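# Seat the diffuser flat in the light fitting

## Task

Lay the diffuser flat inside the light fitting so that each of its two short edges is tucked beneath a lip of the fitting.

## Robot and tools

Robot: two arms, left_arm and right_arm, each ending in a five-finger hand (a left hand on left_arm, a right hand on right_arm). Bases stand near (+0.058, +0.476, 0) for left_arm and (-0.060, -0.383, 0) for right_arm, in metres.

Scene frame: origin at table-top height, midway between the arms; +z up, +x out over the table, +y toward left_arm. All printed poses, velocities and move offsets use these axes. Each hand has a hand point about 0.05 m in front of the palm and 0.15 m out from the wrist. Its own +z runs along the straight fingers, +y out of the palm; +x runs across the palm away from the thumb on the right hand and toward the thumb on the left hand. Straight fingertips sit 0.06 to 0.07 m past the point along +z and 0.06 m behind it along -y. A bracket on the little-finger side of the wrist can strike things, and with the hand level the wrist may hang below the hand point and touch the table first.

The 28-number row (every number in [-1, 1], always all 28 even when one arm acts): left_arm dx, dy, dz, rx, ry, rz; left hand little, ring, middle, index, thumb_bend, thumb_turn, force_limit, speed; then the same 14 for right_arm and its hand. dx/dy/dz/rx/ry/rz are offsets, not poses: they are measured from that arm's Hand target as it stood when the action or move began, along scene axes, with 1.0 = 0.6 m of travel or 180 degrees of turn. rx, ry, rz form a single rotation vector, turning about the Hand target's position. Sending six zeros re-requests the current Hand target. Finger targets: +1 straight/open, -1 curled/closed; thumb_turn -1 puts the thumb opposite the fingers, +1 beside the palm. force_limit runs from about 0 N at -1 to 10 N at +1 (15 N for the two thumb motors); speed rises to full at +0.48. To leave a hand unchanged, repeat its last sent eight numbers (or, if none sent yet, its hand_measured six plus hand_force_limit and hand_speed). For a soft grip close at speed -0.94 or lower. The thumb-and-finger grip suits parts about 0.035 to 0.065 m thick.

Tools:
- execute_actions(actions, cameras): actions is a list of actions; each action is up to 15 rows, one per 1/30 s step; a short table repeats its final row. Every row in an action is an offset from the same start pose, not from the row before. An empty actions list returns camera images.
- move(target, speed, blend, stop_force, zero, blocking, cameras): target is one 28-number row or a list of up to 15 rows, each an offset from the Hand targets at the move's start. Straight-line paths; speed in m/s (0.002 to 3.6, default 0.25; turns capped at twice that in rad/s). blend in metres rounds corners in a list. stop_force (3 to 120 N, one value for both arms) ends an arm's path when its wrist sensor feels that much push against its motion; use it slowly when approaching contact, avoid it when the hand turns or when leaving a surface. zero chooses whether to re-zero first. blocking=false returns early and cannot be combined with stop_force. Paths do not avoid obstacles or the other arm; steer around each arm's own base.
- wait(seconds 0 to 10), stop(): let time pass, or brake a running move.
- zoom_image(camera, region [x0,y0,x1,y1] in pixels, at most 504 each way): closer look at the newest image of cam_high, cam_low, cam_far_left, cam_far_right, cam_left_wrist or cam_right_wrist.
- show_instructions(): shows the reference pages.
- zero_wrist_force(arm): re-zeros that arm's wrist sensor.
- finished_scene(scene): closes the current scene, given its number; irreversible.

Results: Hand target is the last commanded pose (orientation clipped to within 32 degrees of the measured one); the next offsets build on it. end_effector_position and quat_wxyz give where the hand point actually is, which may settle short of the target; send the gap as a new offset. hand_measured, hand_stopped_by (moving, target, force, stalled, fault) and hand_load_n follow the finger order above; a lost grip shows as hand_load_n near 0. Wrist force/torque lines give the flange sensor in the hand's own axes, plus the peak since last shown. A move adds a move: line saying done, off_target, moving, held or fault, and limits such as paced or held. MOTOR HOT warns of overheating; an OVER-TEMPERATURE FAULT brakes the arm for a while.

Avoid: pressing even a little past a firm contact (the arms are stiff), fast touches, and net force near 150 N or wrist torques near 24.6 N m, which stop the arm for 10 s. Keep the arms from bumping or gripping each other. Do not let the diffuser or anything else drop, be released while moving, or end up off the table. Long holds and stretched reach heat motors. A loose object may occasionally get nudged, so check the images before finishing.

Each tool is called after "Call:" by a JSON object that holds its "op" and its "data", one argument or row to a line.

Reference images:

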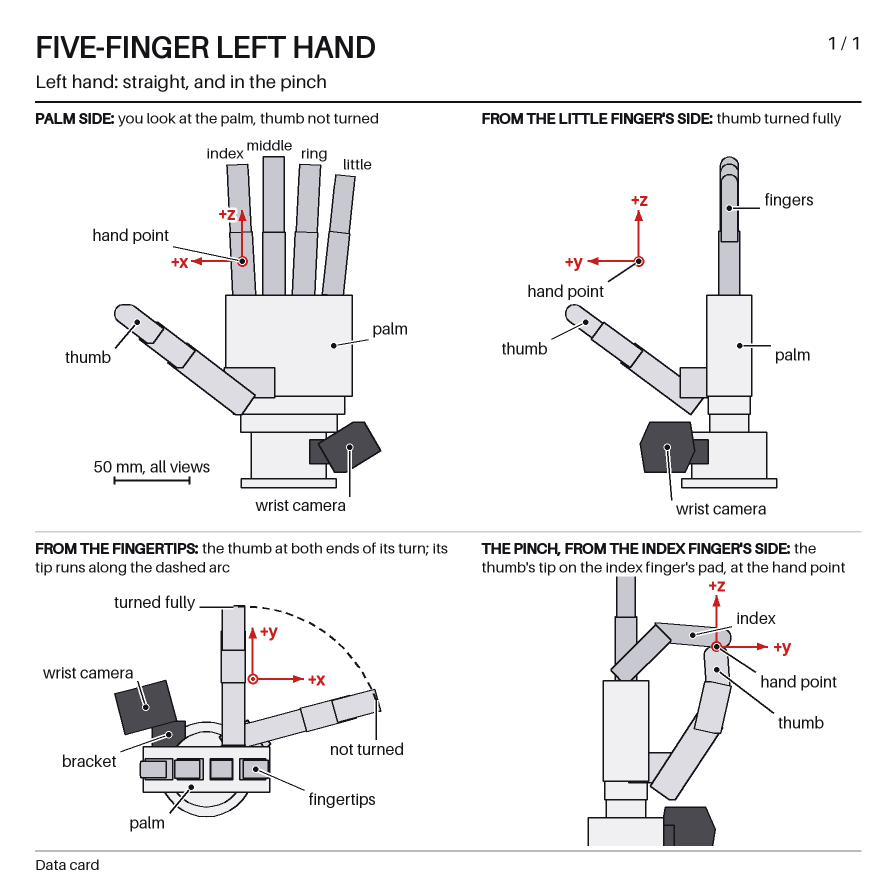

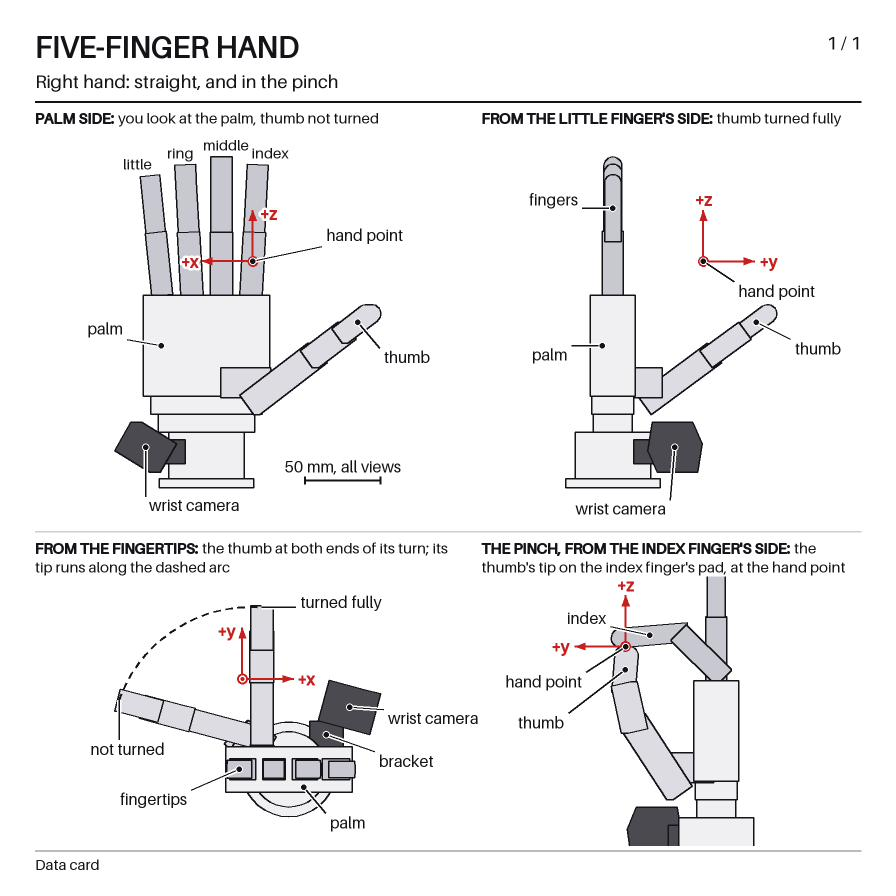

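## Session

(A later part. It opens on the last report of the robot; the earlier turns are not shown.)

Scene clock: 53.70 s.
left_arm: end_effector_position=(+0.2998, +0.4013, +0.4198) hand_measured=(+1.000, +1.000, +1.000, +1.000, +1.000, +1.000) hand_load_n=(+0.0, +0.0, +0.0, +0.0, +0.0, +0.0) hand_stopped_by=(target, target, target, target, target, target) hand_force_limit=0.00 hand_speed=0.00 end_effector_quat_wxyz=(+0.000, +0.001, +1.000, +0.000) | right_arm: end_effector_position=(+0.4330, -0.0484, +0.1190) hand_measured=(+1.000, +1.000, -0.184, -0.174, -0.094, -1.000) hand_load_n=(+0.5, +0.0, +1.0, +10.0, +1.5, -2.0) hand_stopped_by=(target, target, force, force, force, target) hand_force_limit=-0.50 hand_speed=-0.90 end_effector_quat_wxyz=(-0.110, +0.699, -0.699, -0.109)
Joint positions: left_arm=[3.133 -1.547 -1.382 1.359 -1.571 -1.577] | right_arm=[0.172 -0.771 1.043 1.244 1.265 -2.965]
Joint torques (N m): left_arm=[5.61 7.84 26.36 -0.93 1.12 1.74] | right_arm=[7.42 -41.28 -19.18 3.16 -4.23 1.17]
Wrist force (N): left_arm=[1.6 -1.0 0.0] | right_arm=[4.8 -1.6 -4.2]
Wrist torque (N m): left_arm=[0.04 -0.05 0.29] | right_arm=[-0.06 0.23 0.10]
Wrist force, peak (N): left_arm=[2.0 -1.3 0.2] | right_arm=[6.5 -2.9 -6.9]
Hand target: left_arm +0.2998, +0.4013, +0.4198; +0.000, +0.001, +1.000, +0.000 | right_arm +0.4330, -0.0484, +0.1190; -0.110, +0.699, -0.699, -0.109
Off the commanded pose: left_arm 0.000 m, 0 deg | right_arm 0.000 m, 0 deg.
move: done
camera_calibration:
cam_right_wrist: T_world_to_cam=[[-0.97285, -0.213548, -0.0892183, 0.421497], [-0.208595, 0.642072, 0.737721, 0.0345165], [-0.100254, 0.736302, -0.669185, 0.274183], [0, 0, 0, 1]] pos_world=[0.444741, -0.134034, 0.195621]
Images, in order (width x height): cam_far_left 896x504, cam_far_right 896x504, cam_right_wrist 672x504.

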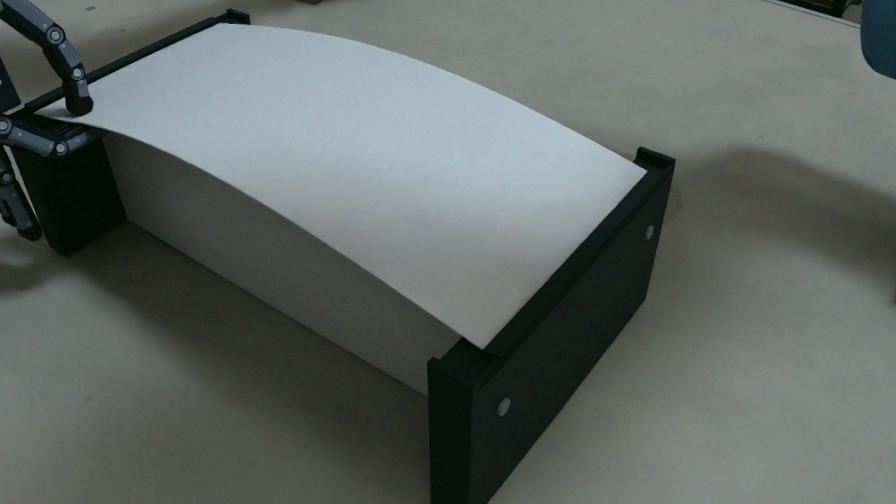

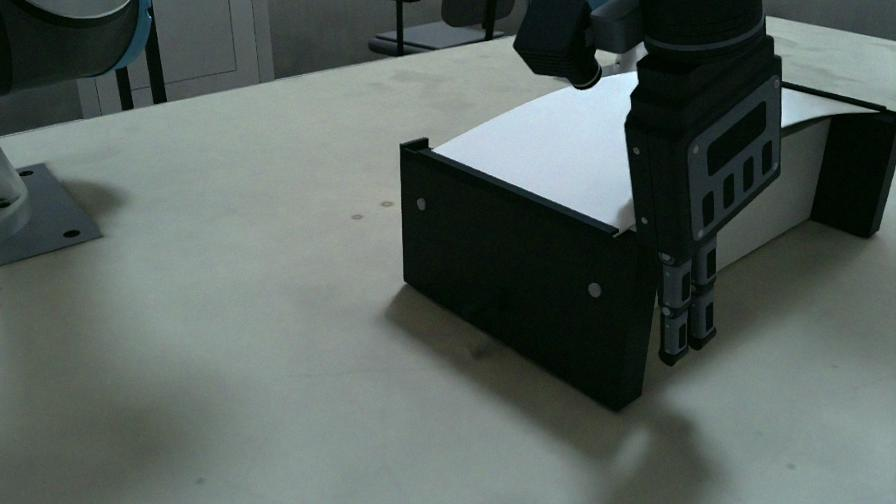

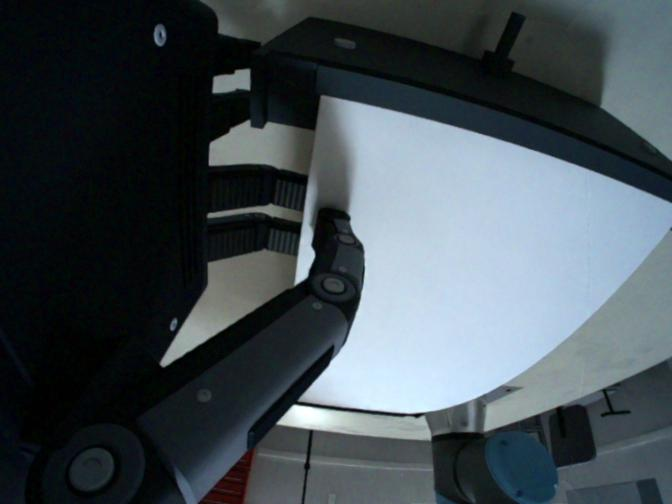

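Call:
{"op": "move", "data": {
  "target": [
    [0,0,0,0,0,0,1,1,1,1,1,1,0,0,0,-0.0043,-0.0092,-0.0444,0,0,1,1,-0.3,-0.3,-0.1,-1,-0.5,-0.9]
  ],
  "speed": 0.02,
  "cameras": ["cam_far_left","cam_far_right","cam_right_wrist"]
}}

Call:
{"op": "zoom_image", "data": {
  "camera": "cam_far_right",
  "region": [560, 160, 680, 260]
}}

Call:
{"op": "zoom_image", "data": {
  "camera": "cam_far_right",
  "region": [390, 100, 510, 200]
}}

Call:
{"op": "zoom_image", "data": {
  "camera": "cam_far_left",
  "region": [590, 120, 700, 210]
}}

Call:
{"op": "zoom_image", "data": {
  "camera": "cam_far_left",
  "region": [420, 300, 540, 400]
}}

Scene clock: 57.87 s.
left_arm: end_effector_position=(+0.2998, +0.4013, +0.4198) hand_measured=(+1.000, +1.000, +1.000, +1.000, +1.000, +1.000) hand_load_n=(+0.0, +0.0, +0.0, +0.0, +0.0, +0.0) hand_stopped_by=(target, target, target, target, target, target) hand_force_limit=0.00 hand_speed=0.00 end_effector_quat_wxyz=(+0.000, +0.001, +1.000, +0.000) | right_arm: end_effector_position=(+0.4330, -0.0510, +0.1135) hand_measured=(+1.000, +1.000, -0.184, -0.174, -0.094, -1.000) hand_load_n=(+0.0, +0.0, +2.5, +8.5, +2.0, -1.5) hand_stopped_by=(target, target, force, force, force, target) hand_force_limit=-0.50 hand_speed=-0.90 end_effector_quat_wxyz=(-0.061, +0.705, -0.704, -0.060)
Joint positions: left_arm=[3.133 -1.547 -1.382 1.359 -1.571 -1.577] | right_arm=[0.223 -0.741 0.974 1.299 1.404 -2.92]
Joint torques (N m): left_arm=[8.46 7.97 27.72 -1.36 1.06 1.63] | right_arm=[-0.87 -48.96 -13.72 2 -2.84 0.2]
Wrist force (N): left_arm=[1.9 -0.9 0.1] | right_arm=[0.9 1.0 -0.5]
Wrist torque (N m): left_arm=[0.04 -0.09 0.30] | right_arm=[0.05 0.15 0.12]
Wrist force, peak (N): left_arm=[2.2 -0.9 0.4] | right_arm=[5.6 -1.7 -4.5]
Hand target: left_arm +0.2998, +0.4013, +0.4198; +0.000, +0.001, +1.000, +0.000 | right_arm +0.4330, -0.0510, +0.1135; -0.061, +0.705, -0.704, -0.060
Off the commanded pose: left_arm 0.000 m, 0 deg | right_arm 0.000 m, 0 deg.
move: done
camera_calibration:
cam_right_wrist: T_world_to_cam=[[-0.972854, -0.223865, -0.0586463, 0.416473], [-0.208574, 0.738404, 0.641293, 0.0560757], [-0.100258, 0.636116, -0.765052, 0.27806], [0, 0, 0, 1]] pos_world=[0.444741, -0.125051, 0.201194]
Images, in order (width x height): cam_far_left 896x504, cam_far_right 896x504, cam_right_wrist 672x504.

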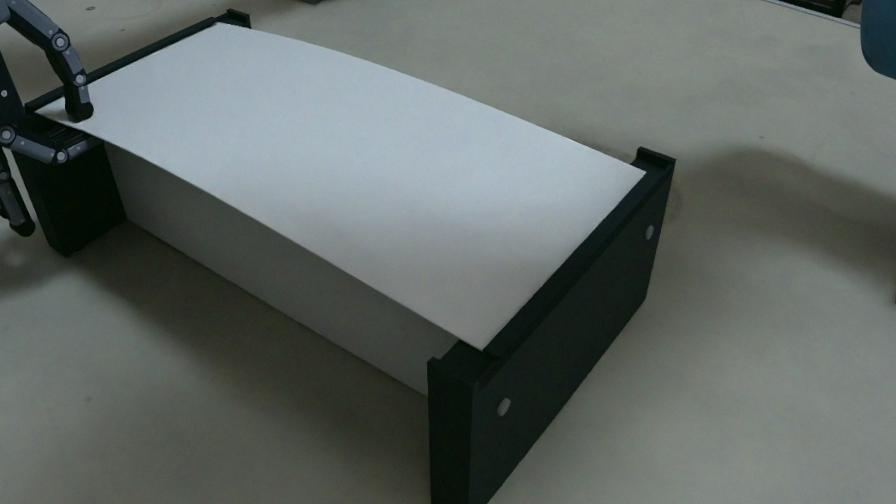

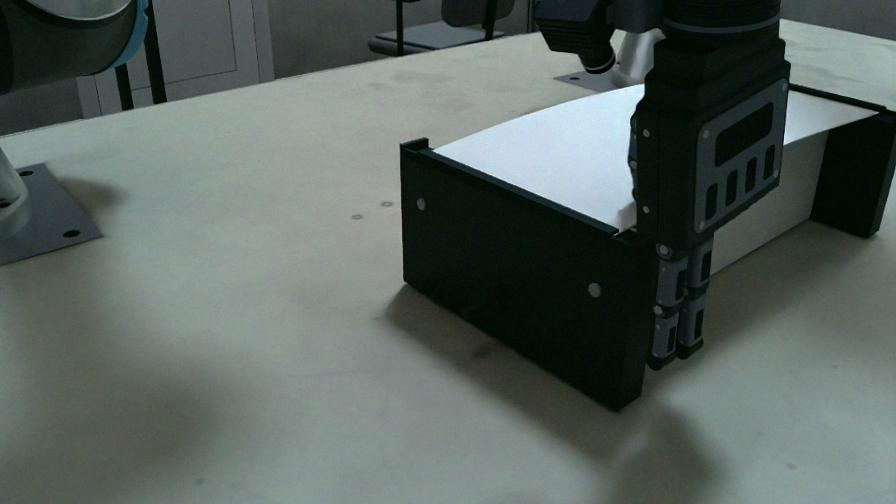

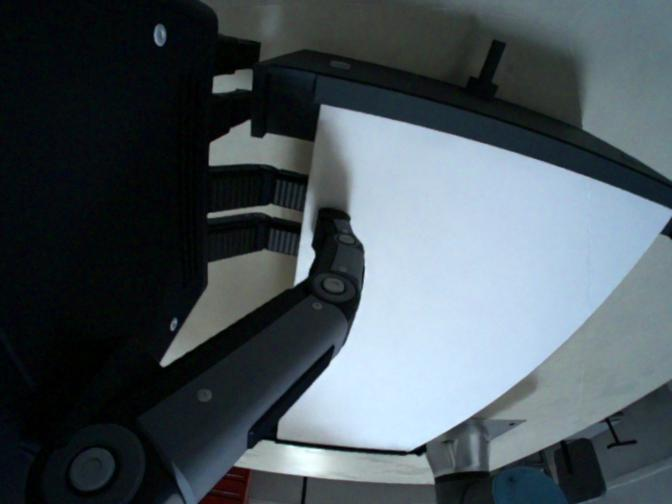

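Scaled by 4.200.

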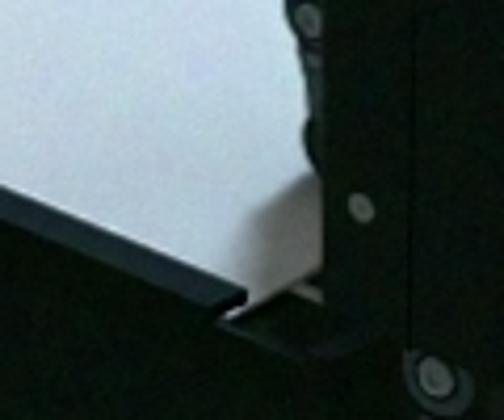

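Scaled by 4.200.

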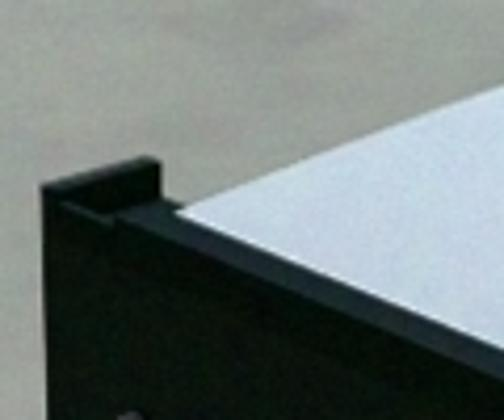

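Scaled by 4.582.

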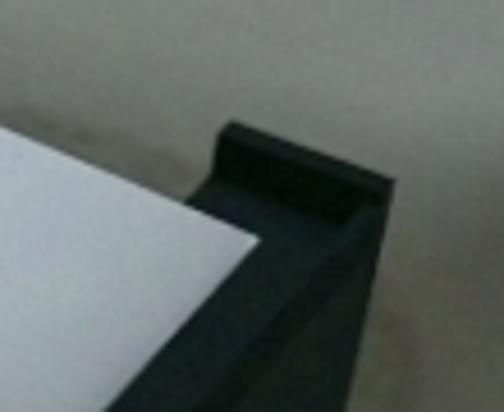

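Scaled by 4.200.

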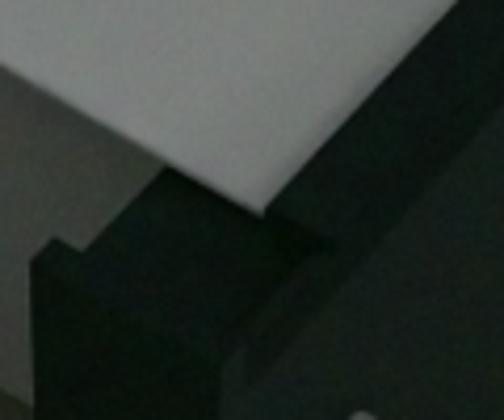

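Call:
{"op": "move", "data": {
  "target": [
    [0,0,0,0,0,0,1,1,1,1,1,1,0,0,0,-0.0025,-0.0092,-0.0444,0,0,1,1,-0.3,-0.3,-0.1,-1,-0.5,-0.9]
  ],
  "speed": 0.02,
  "cameras": ["cam_far_left","cam_far_right","cam_right_wrist"]
}}

Call:
{"op": "zoom_image", "data": {
  "camera": "cam_far_right",
  "region": [560, 160, 680, 260]
}}

Call:
{"op": "zoom_image", "data": {
  "camera": "cam_far_right",
  "region": [390, 100, 510, 200]
}}

Call:
{"op": "zoom_image", "data": {
  "camera": "cam_far_left",
  "region": [420, 300, 540, 400]
}}

Scene clock: 61.80 s.
left_arm: end_effector_position=(+0.2998, +0.4013, +0.4198) hand_measured=(+1.000, +1.000, +1.000, +1.000, +1.000, +1.000) hand_load_n=(+0.0, +0.0, +0.0, +0.0, +0.0, +0.0) hand_stopped_by=(target, target, target, target, target, target) hand_force_limit=0.00 hand_speed=0.00 end_effector_quat_wxyz=(+0.000, +0.001, +1.000, +0.000) | right_arm: end_effector_position=(+0.4330, -0.0525, +0.1080) hand_measured=(+1.000, +1.000, -0.184, -0.176, -0.094, -1.000) hand_load_n=(+0.0, +0.0, +4.0, +3.0, +1.0, +0.5) hand_stopped_by=(target, target, force, force, force, target) hand_force_limit=-0.50 hand_speed=-0.90 end_effector_quat_wxyz=(-0.012, +0.707, -0.707, -0.011)
Joint positions: left_arm=[3.133 -1.547 -1.382 1.359 -1.571 -1.577] | right_arm=[0.276 -0.698 0.896 1.362 1.541 -2.87]
Joint torques (N m): left_arm=[6.44 8.08 25.51 -1.19 1.16 1.68] | right_arm=[-4.15 -51.22 -10.93 2.55 -0.99 -0.51]
Wrist force (N): left_arm=[1.6 -1.0 0.1] | right_arm=[-5.6 0.6 0.6]
Wrist torque (N m): left_arm=[0.03 -0.05 0.30] | right_arm=[0.00 -0.04 0.11]
Wrist force, peak (N): left_arm=[2.0 -1.3 0.4] | right_arm=[-5.8 1.0 0.7]
Hand target: left_arm +0.2998, +0.4013, +0.4198; +0.000, +0.001, +1.000, +0.000 | right_arm +0.4330, -0.0525, +0.1080; -0.012, +0.707, -0.707, -0.011
Off the commanded pose: left_arm 0.000 m, 0 deg | right_arm 0.000 m, 0 deg.
move: done
camera_calibration:
cam_right_wrist: T_world_to_cam=[[-0.972854, -0.229846, -0.0269463, 0.412067], [-0.208577, 0.820416, 0.532366, 0.0767987], [-0.100255, 0.523535, -0.846085, 0.27771], [0, 0, 0, 1]] pos_world=[0.444741, -0.113686, 0.205185]
Images, in order (width x height): cam_far_left 896x504, cam_far_right 896x504, cam_right_wrist 672x504.

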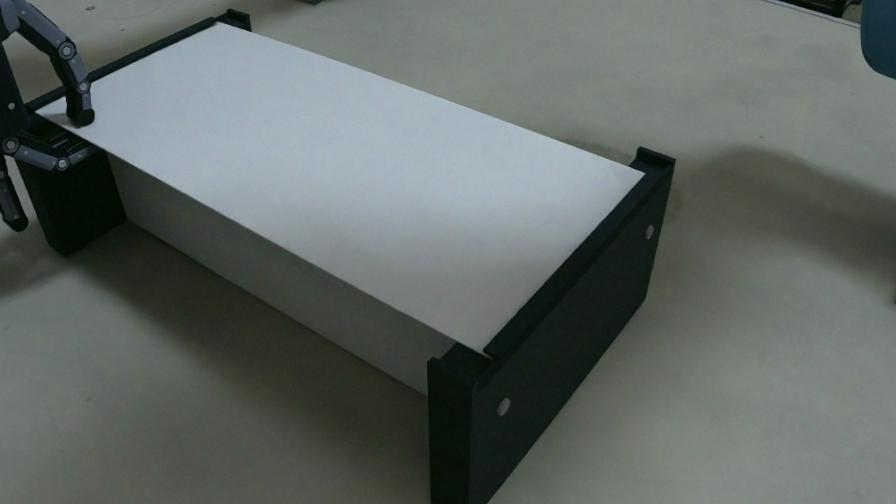

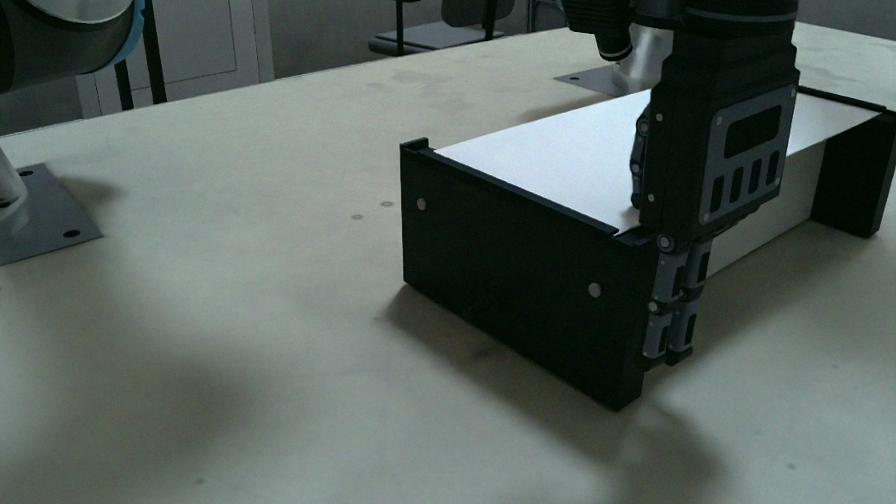

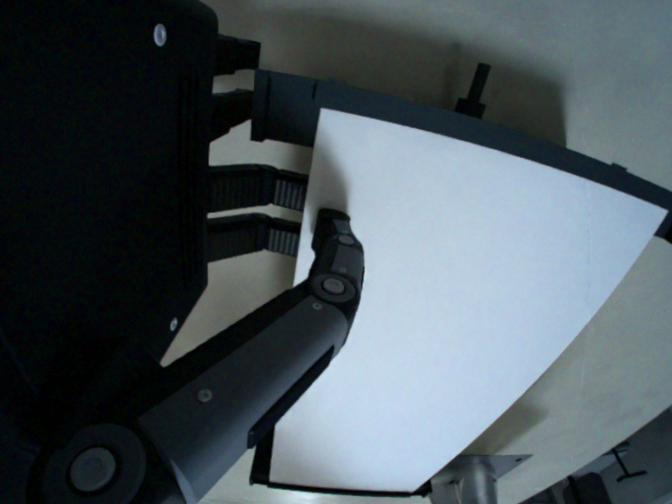

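Scaled by 4.200.

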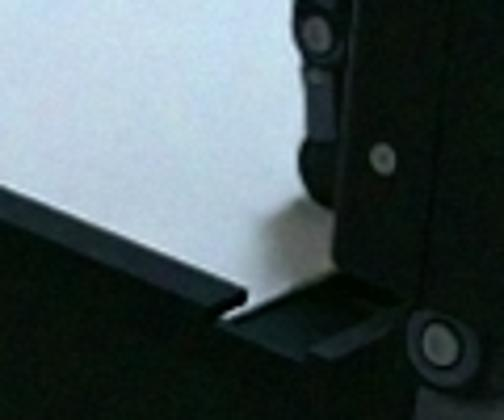

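Scaled by 4.200.

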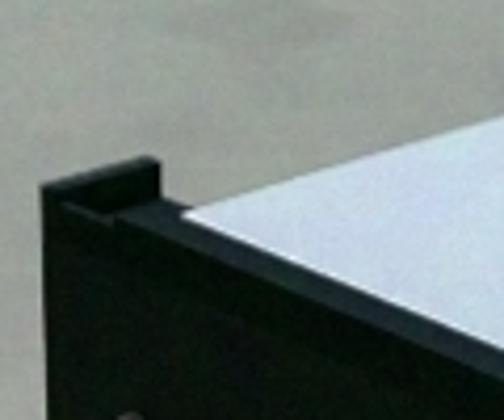

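Scaled by 4.200.

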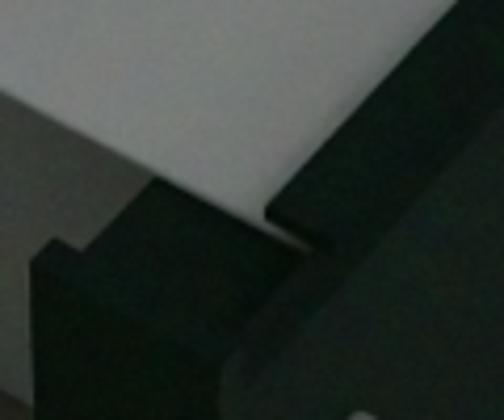

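Call:
{"op": "move", "data": {
  "target": [
    [0,0,0,0,0,0,1,1,1,1,1,1,0,0,0,0.0025,0,-0.0111,0,0,1,1,-0.3,-0.3,-0.1,-1,-0.5,-0.9]
  ],
  "speed": 0.02
}}

Call:
{"op": "move", "data": {
  "target": [
    [0,0,0,0,0,0,1,1,1,1,1,1,0,0,0,0,0,0,0,0,1,1,0.1,0.1,0.2,-1,-0.5,-0.6]
  ],
  "cameras": ["cam_far_left","cam_far_right","cam_right_wrist"]
}}

Call:
{"op": "zoom_image", "data": {
  "camera": "cam_far_right",
  "region": [560, 160, 680, 260]
}}

Call:
{"op": "zoom_image", "data": {
  "camera": "cam_far_left",
  "region": [420, 300, 540, 400]
}}

Scene clock: 63.17 s.
left_arm: end_effector_position=(+0.2998, +0.4013, +0.4198) hand_measured=(+1.000, +1.000, +1.000, +1.000, +1.000, +1.000) hand_load_n=(+0.0, +0.0, +0.0, +0.0, +0.0, +0.0) hand_stopped_by=(target, target, target, target, target, target) hand_force_limit=0.00 hand_speed=0.00 end_effector_quat_wxyz=(+0.000, +0.001, +1.000, +0.000) | right_arm: end_effector_position=(+0.4330, -0.0510, +0.1080) hand_measured=(+1.000, +1.000, -0.184, -0.176, -0.094, -1.000) hand_load_n=(+0.0, +0.0, +4.0, +1.5, +0.0, -1.5) hand_stopped_by=(target, target, force, force, force, target) hand_force_limit=-0.50 hand_speed=-0.90 end_effector_quat_wxyz=(+0.001, +0.707, -0.707, +0.002) end_effector_velocity=(-0.001, +0.002, +0.000) end_effector_angular_velocity=(+0.005, +0.003, +0.001)
Joint positions: left_arm=[3.133 -1.547 -1.382 1.359 -1.571 -1.577] | right_arm=[0.292 -0.683 0.869 1.385 1.575 -2.855]
Joint velocities: left_arm=[within noise] | right_arm=[0.001 0.001 0.001 0 -0.006 0]
Joint torques (N m): left_arm=[6.83 9.16 26.65 -0.83 0.84 1.81] | right_arm=[0.54 -56.88 -7.72 0.82 -3.51 -0.32]
Wrist force (N): left_arm=[1.6 -1.2 0.1] | right_arm=[5.0 -0.2 0.0]
Wrist torque (N m): left_arm=[0.00 -0.04 0.30] | right_arm=[-0.01 -0.07 0.09]
Wrist force, peak (N): left_arm=[2.0 -1.1 0.2] | right_arm=[-5.3 0.8 0.8]
Hand target: left_arm +0.2998, +0.4013, +0.4198; +0.000, +0.001, +1.000, +0.000 | right_arm +0.4330, -0.0510, +0.1080; +0.001, +0.707, -0.707, +0.002
Off the commanded pose: left_arm 0.000 m, 0 deg | right_arm 0.000 m, 0 deg.
move: done

Scene clock: 63.97 s.
left_arm: end_effector_position=(+0.2998, +0.4013, +0.4198) hand_measured=(+1.000, +1.000, +1.000, +1.000, +1.000, +1.000) hand_load_n=(+0.0, +0.0, +0.0, +0.0, +0.0, +0.0) hand_stopped_by=(target, target, target, target, target, target) hand_force_limit=0.00 hand_speed=0.00 end_effector_quat_wxyz=(+0.000, +0.001, +1.000, +0.000) | right_arm: end_effector_position=(+0.4330, -0.0510, +0.1080) hand_measured=(+1.000, +1.000, +0.100, +0.100, +0.200, -1.000) hand_load_n=(+0.0, +0.0, +0.0, +0.0, -0.5, +0.0) hand_stopped_by=(target, target, target, target, target, target) hand_force_limit=-0.50 hand_speed=-0.60 end_effector_quat_wxyz=(+0.001, +0.707, -0.707, +0.002)
Joint positions: left_arm=[3.133 -1.547 -1.382 1.359 -1.571 -1.577] | right_arm=[0.291 -0.683 0.869 1.385 1.574 -2.855]
Joint torques (N m): left_arm=[6.29 7.97 25.62 -1.14 1.05 1.5] | right_arm=[-9.01 -61.72 -5.6 0.1 2.07 -1.44]
Wrist force (N): left_arm=[1.6 -0.9 0.3] | right_arm=[-0.5 1.9 -0.5]
Wrist torque (N m): left_arm=[0.03 -0.03 0.29] | right_arm=[0.01 -0.08 0.10]
Wrist force, peak (N): left_arm=[1.7 -1.4 -0.2] | right_arm=[5.5 -0.3 0.1]
Hand target: left_arm +0.2998, +0.4013, +0.4198; +0.000, +0.001, +1.000, +0.000 | right_arm +0.4330, -0.0510, +0.1080; +0.001, +0.707, -0.707, +0.002
Off the commanded pose: left_arm 0.000 m, 0 deg | right_arm 0.000 m, 0 deg.
move: done
camera_calibration:
cam_right_wrist: T_world_to_cam=[[-0.972852, -0.230644, -0.0190111, 0.411509], [-0.208586, 0.838288, 0.503751, 0.0795824], [-0.100251, 0.49404, -0.86364, 0.277346], [0, 0, 0, 1]] pos_world=[0.444741, -0.108821, 0.207261]
Images, in order (width x height): cam_far_left 896x504, cam_far_right 896x504, cam_right_wrist 672x504.

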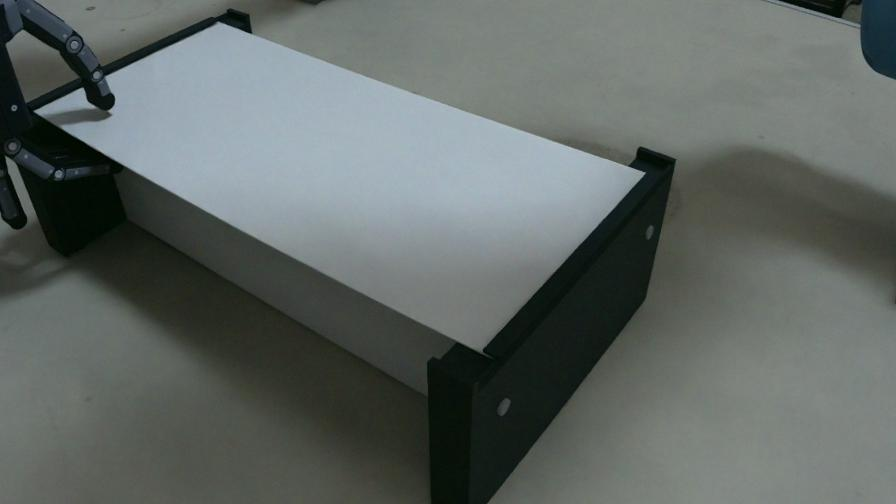

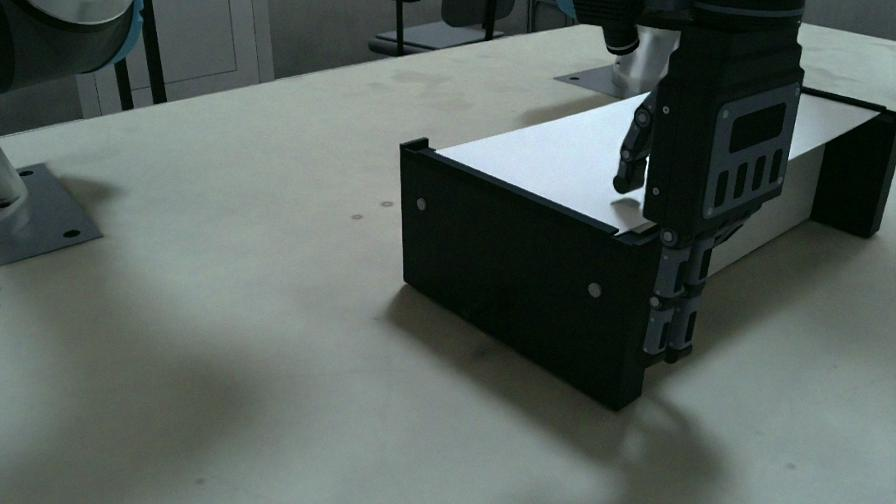

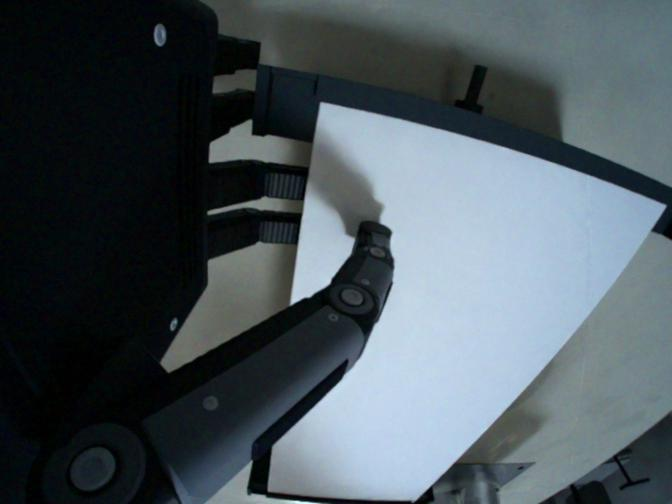

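Scaled by 4.200.

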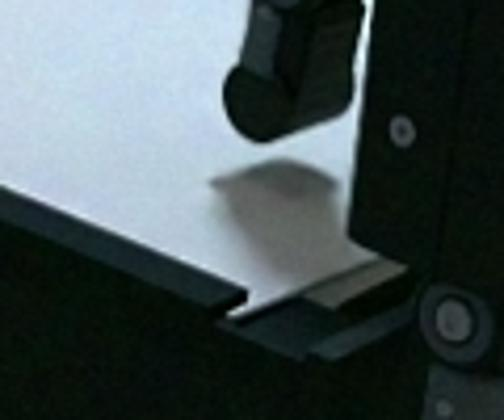

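Scaled by 4.200.

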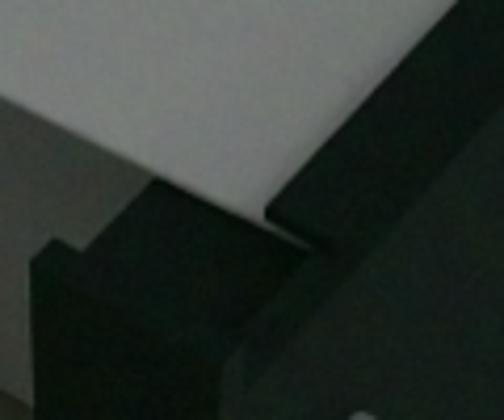

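Call:
{"op": "move", "data": {
  "target": [
    [0,0,0,0,0,0,1,1,1,1,1,1,0,0,0,0,0,0,0,0,1,1,1,1,1,-1,0,-0.2],
    [0,0,0,0,0,0,1,1,1,1,1,1,0,0,0.13,0,0.01,0,0,0,1,1,1,1,1,-1,0,-0.2],
    [0,0,0,0,0,0,1,1,1,1,1,1,0,0,0.13,-0.1,0.2,0,0,0,1,1,1,1,1,-1,0,-0.2]
  ],
  "speed": 0.15,
  "cameras": ["all"]
}}

Call:
{"op": "zoom_image", "data": {
  "camera": "cam_far_right",
  "region": [560, 160, 680, 260]
}}

Call:
{"op": "zoom_image", "data": {
  "camera": "cam_far_right",
  "region": [390, 100, 510, 200]
}}

Call:
{"op": "zoom_image", "data": {
  "camera": "cam_far_left",
  "region": [420, 300, 540, 400]
}}

Call:
{"op": "zoom_image", "data": {
  "camera": "cam_far_left",
  "region": [590, 120, 700, 210]
}}

Scene clock: 67.37 s.
left_arm: end_effector_position=(+0.2998, +0.4013, +0.4198) hand_measured=(+1.000, +1.000, +1.000, +1.000, +1.000, +1.000) hand_load_n=(+0.0, +0.0, +0.0, +0.0, -0.5, +0.0) hand_stopped_by=(target, target, target, target, target, target) hand_force_limit=0.00 hand_speed=0.00 end_effector_quat_wxyz=(+0.000, +0.001, +1.000, +0.000) | right_arm: end_effector_position=(+0.5097, -0.1115, +0.2273) hand_measured=(+1.000, +1.000, +1.000, +1.000, +1.000, -1.000) hand_load_n=(+0.0, +0.0, +0.0, +0.0, +0.0, +0.0) hand_stopped_by=(target, target, target, target, target, target) hand_force_limit=0.00 hand_speed=-0.20 end_effector_quat_wxyz=(-0.014, +0.704, -0.710, +0.006)
Joint positions: left_arm=[3.133 -1.547 -1.382 1.359 -1.571 -1.577] | right_arm=[0.167 -0.418 0.035 1.924 1.564 -2.971]
Joint torques (N m): left_arm=[6.62 9.19 26.3 -1.01 1.29 1.75] | right_arm=[7.14 -63.86 -26.3 0.25 2.13 1.45]
Wrist force (N): left_arm=[1.5 -1.1 -0.1] | right_arm=[-0.5 1.7 -0.2]
Wrist torque (N m): left_arm=[0.03 -0.04 0.29] | right_arm=[-0.03 -0.11 0.16]
Wrist force, peak (N): left_arm=[2.0 -1.3 0.4] | right_arm=[-0.4 3.8 -0.5]
Hand target: left_arm +0.2998, +0.4013, +0.4198; +0.000, +0.001, +1.000, +0.000 | right_arm +0.5110, -0.1110, +0.2280; +0.001, +0.707, -0.707, +0.002
Off the commanded pose: left_arm 0.000 m, 0 deg | right_arm 0.002 m, 2 deg.
elbow stopped short (right arm): the move would have taken joint 3 (elbow) straighter than the controller allows.
move: done
camera_calibration:
cam_left_wrist: T_world_to_cam=[[-0.189619, -0.981621, -0.0215711, 0.456281], [-0.852258, 0.153642, 0.500051, -0.0164056], [-0.487546, 0.113203, -0.865727, 0.577536], [0, 0, 0, 1]] pos_world=[0.354113, 0.385036, 0.518035]
cam_right_wrist: T_world_to_cam=[[-0.97373, -0.222531, -0.0482598, 0.482458], [-0.21553, 0.832362, 0.510608, 0.0875513], [-0.0734566, 0.507596, -0.858458, 0.404607], [0, 0, 0, 1]] pos_world=[0.518375, -0.170889, 0.325917]

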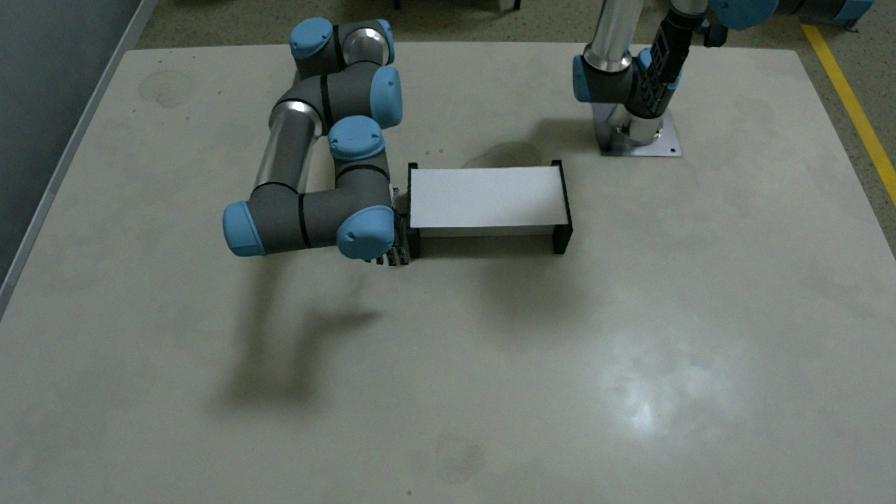

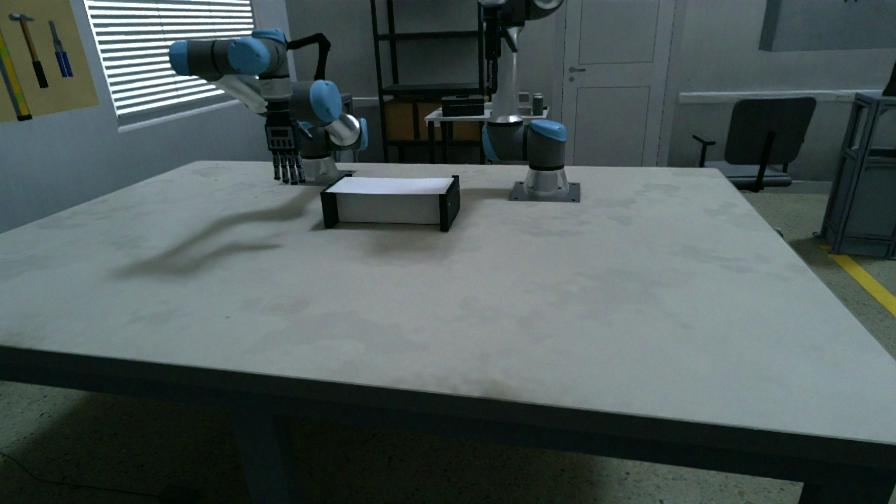

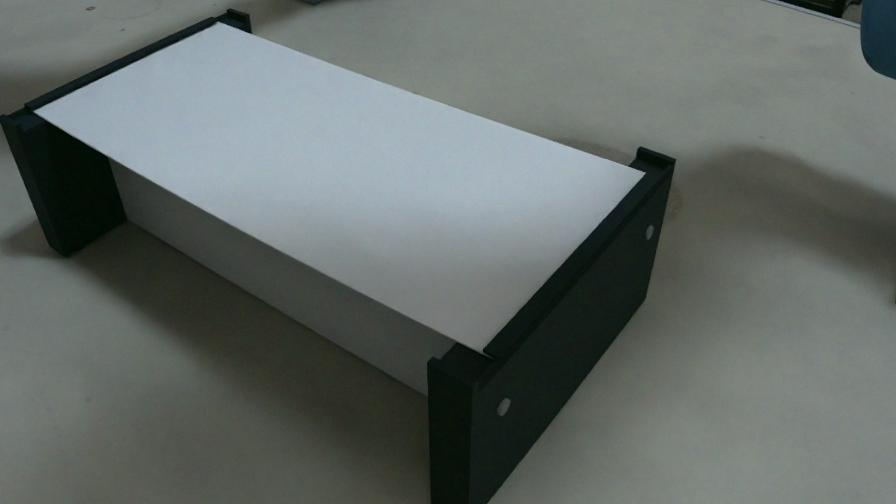

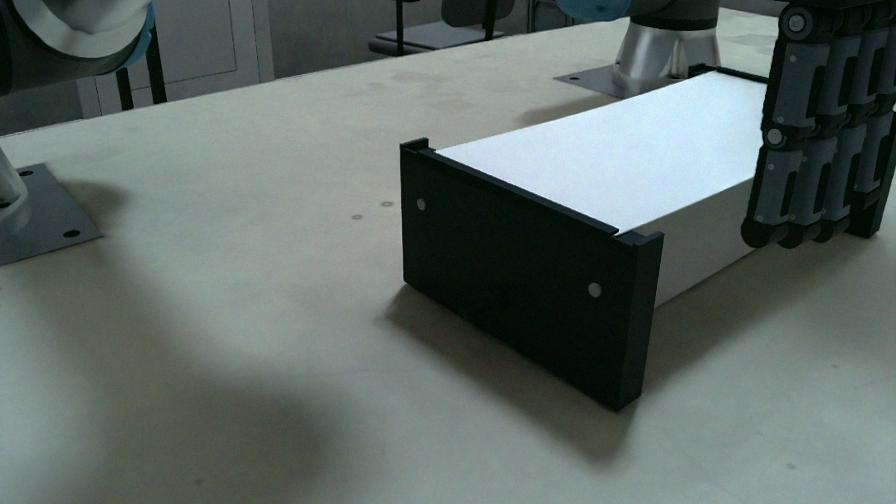

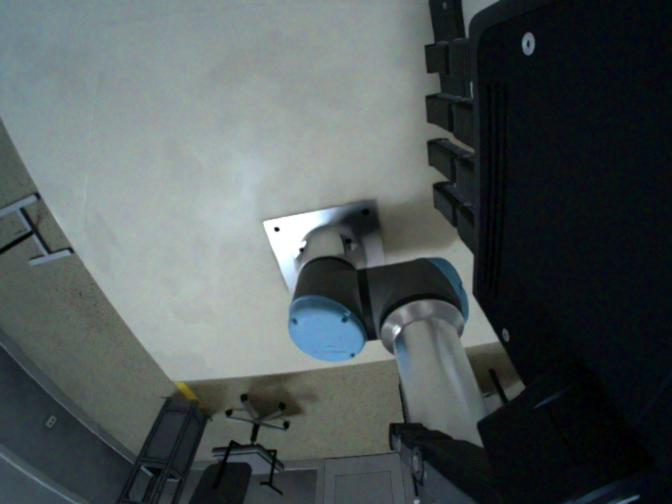

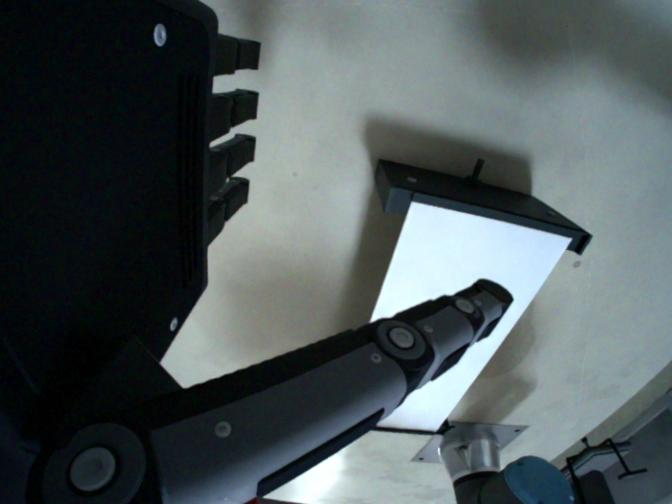

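Scaled by 4.200.

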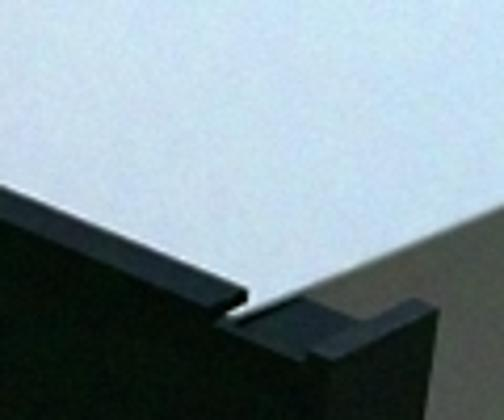

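Scaled by 4.200.

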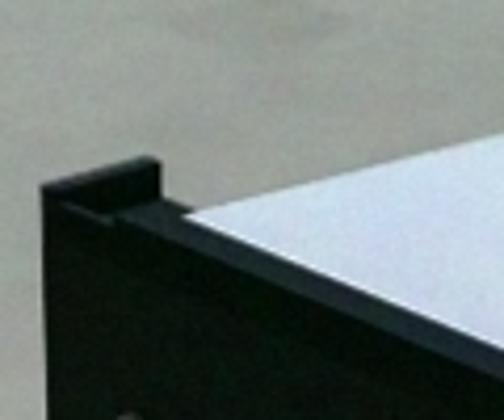

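Scaled by 4.200.

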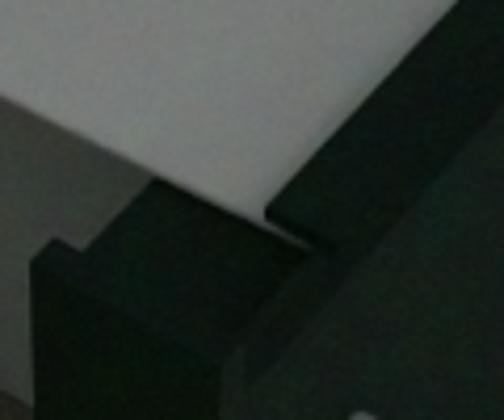

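Scaled by 4.582.

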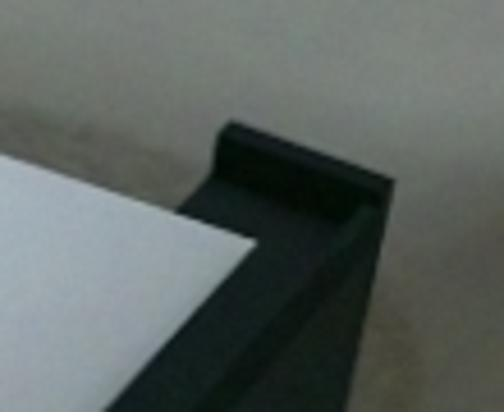

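Call:
{"op": "finished_scene", "data": {
  "scene": 1
}}

The scene is finished: the task was done.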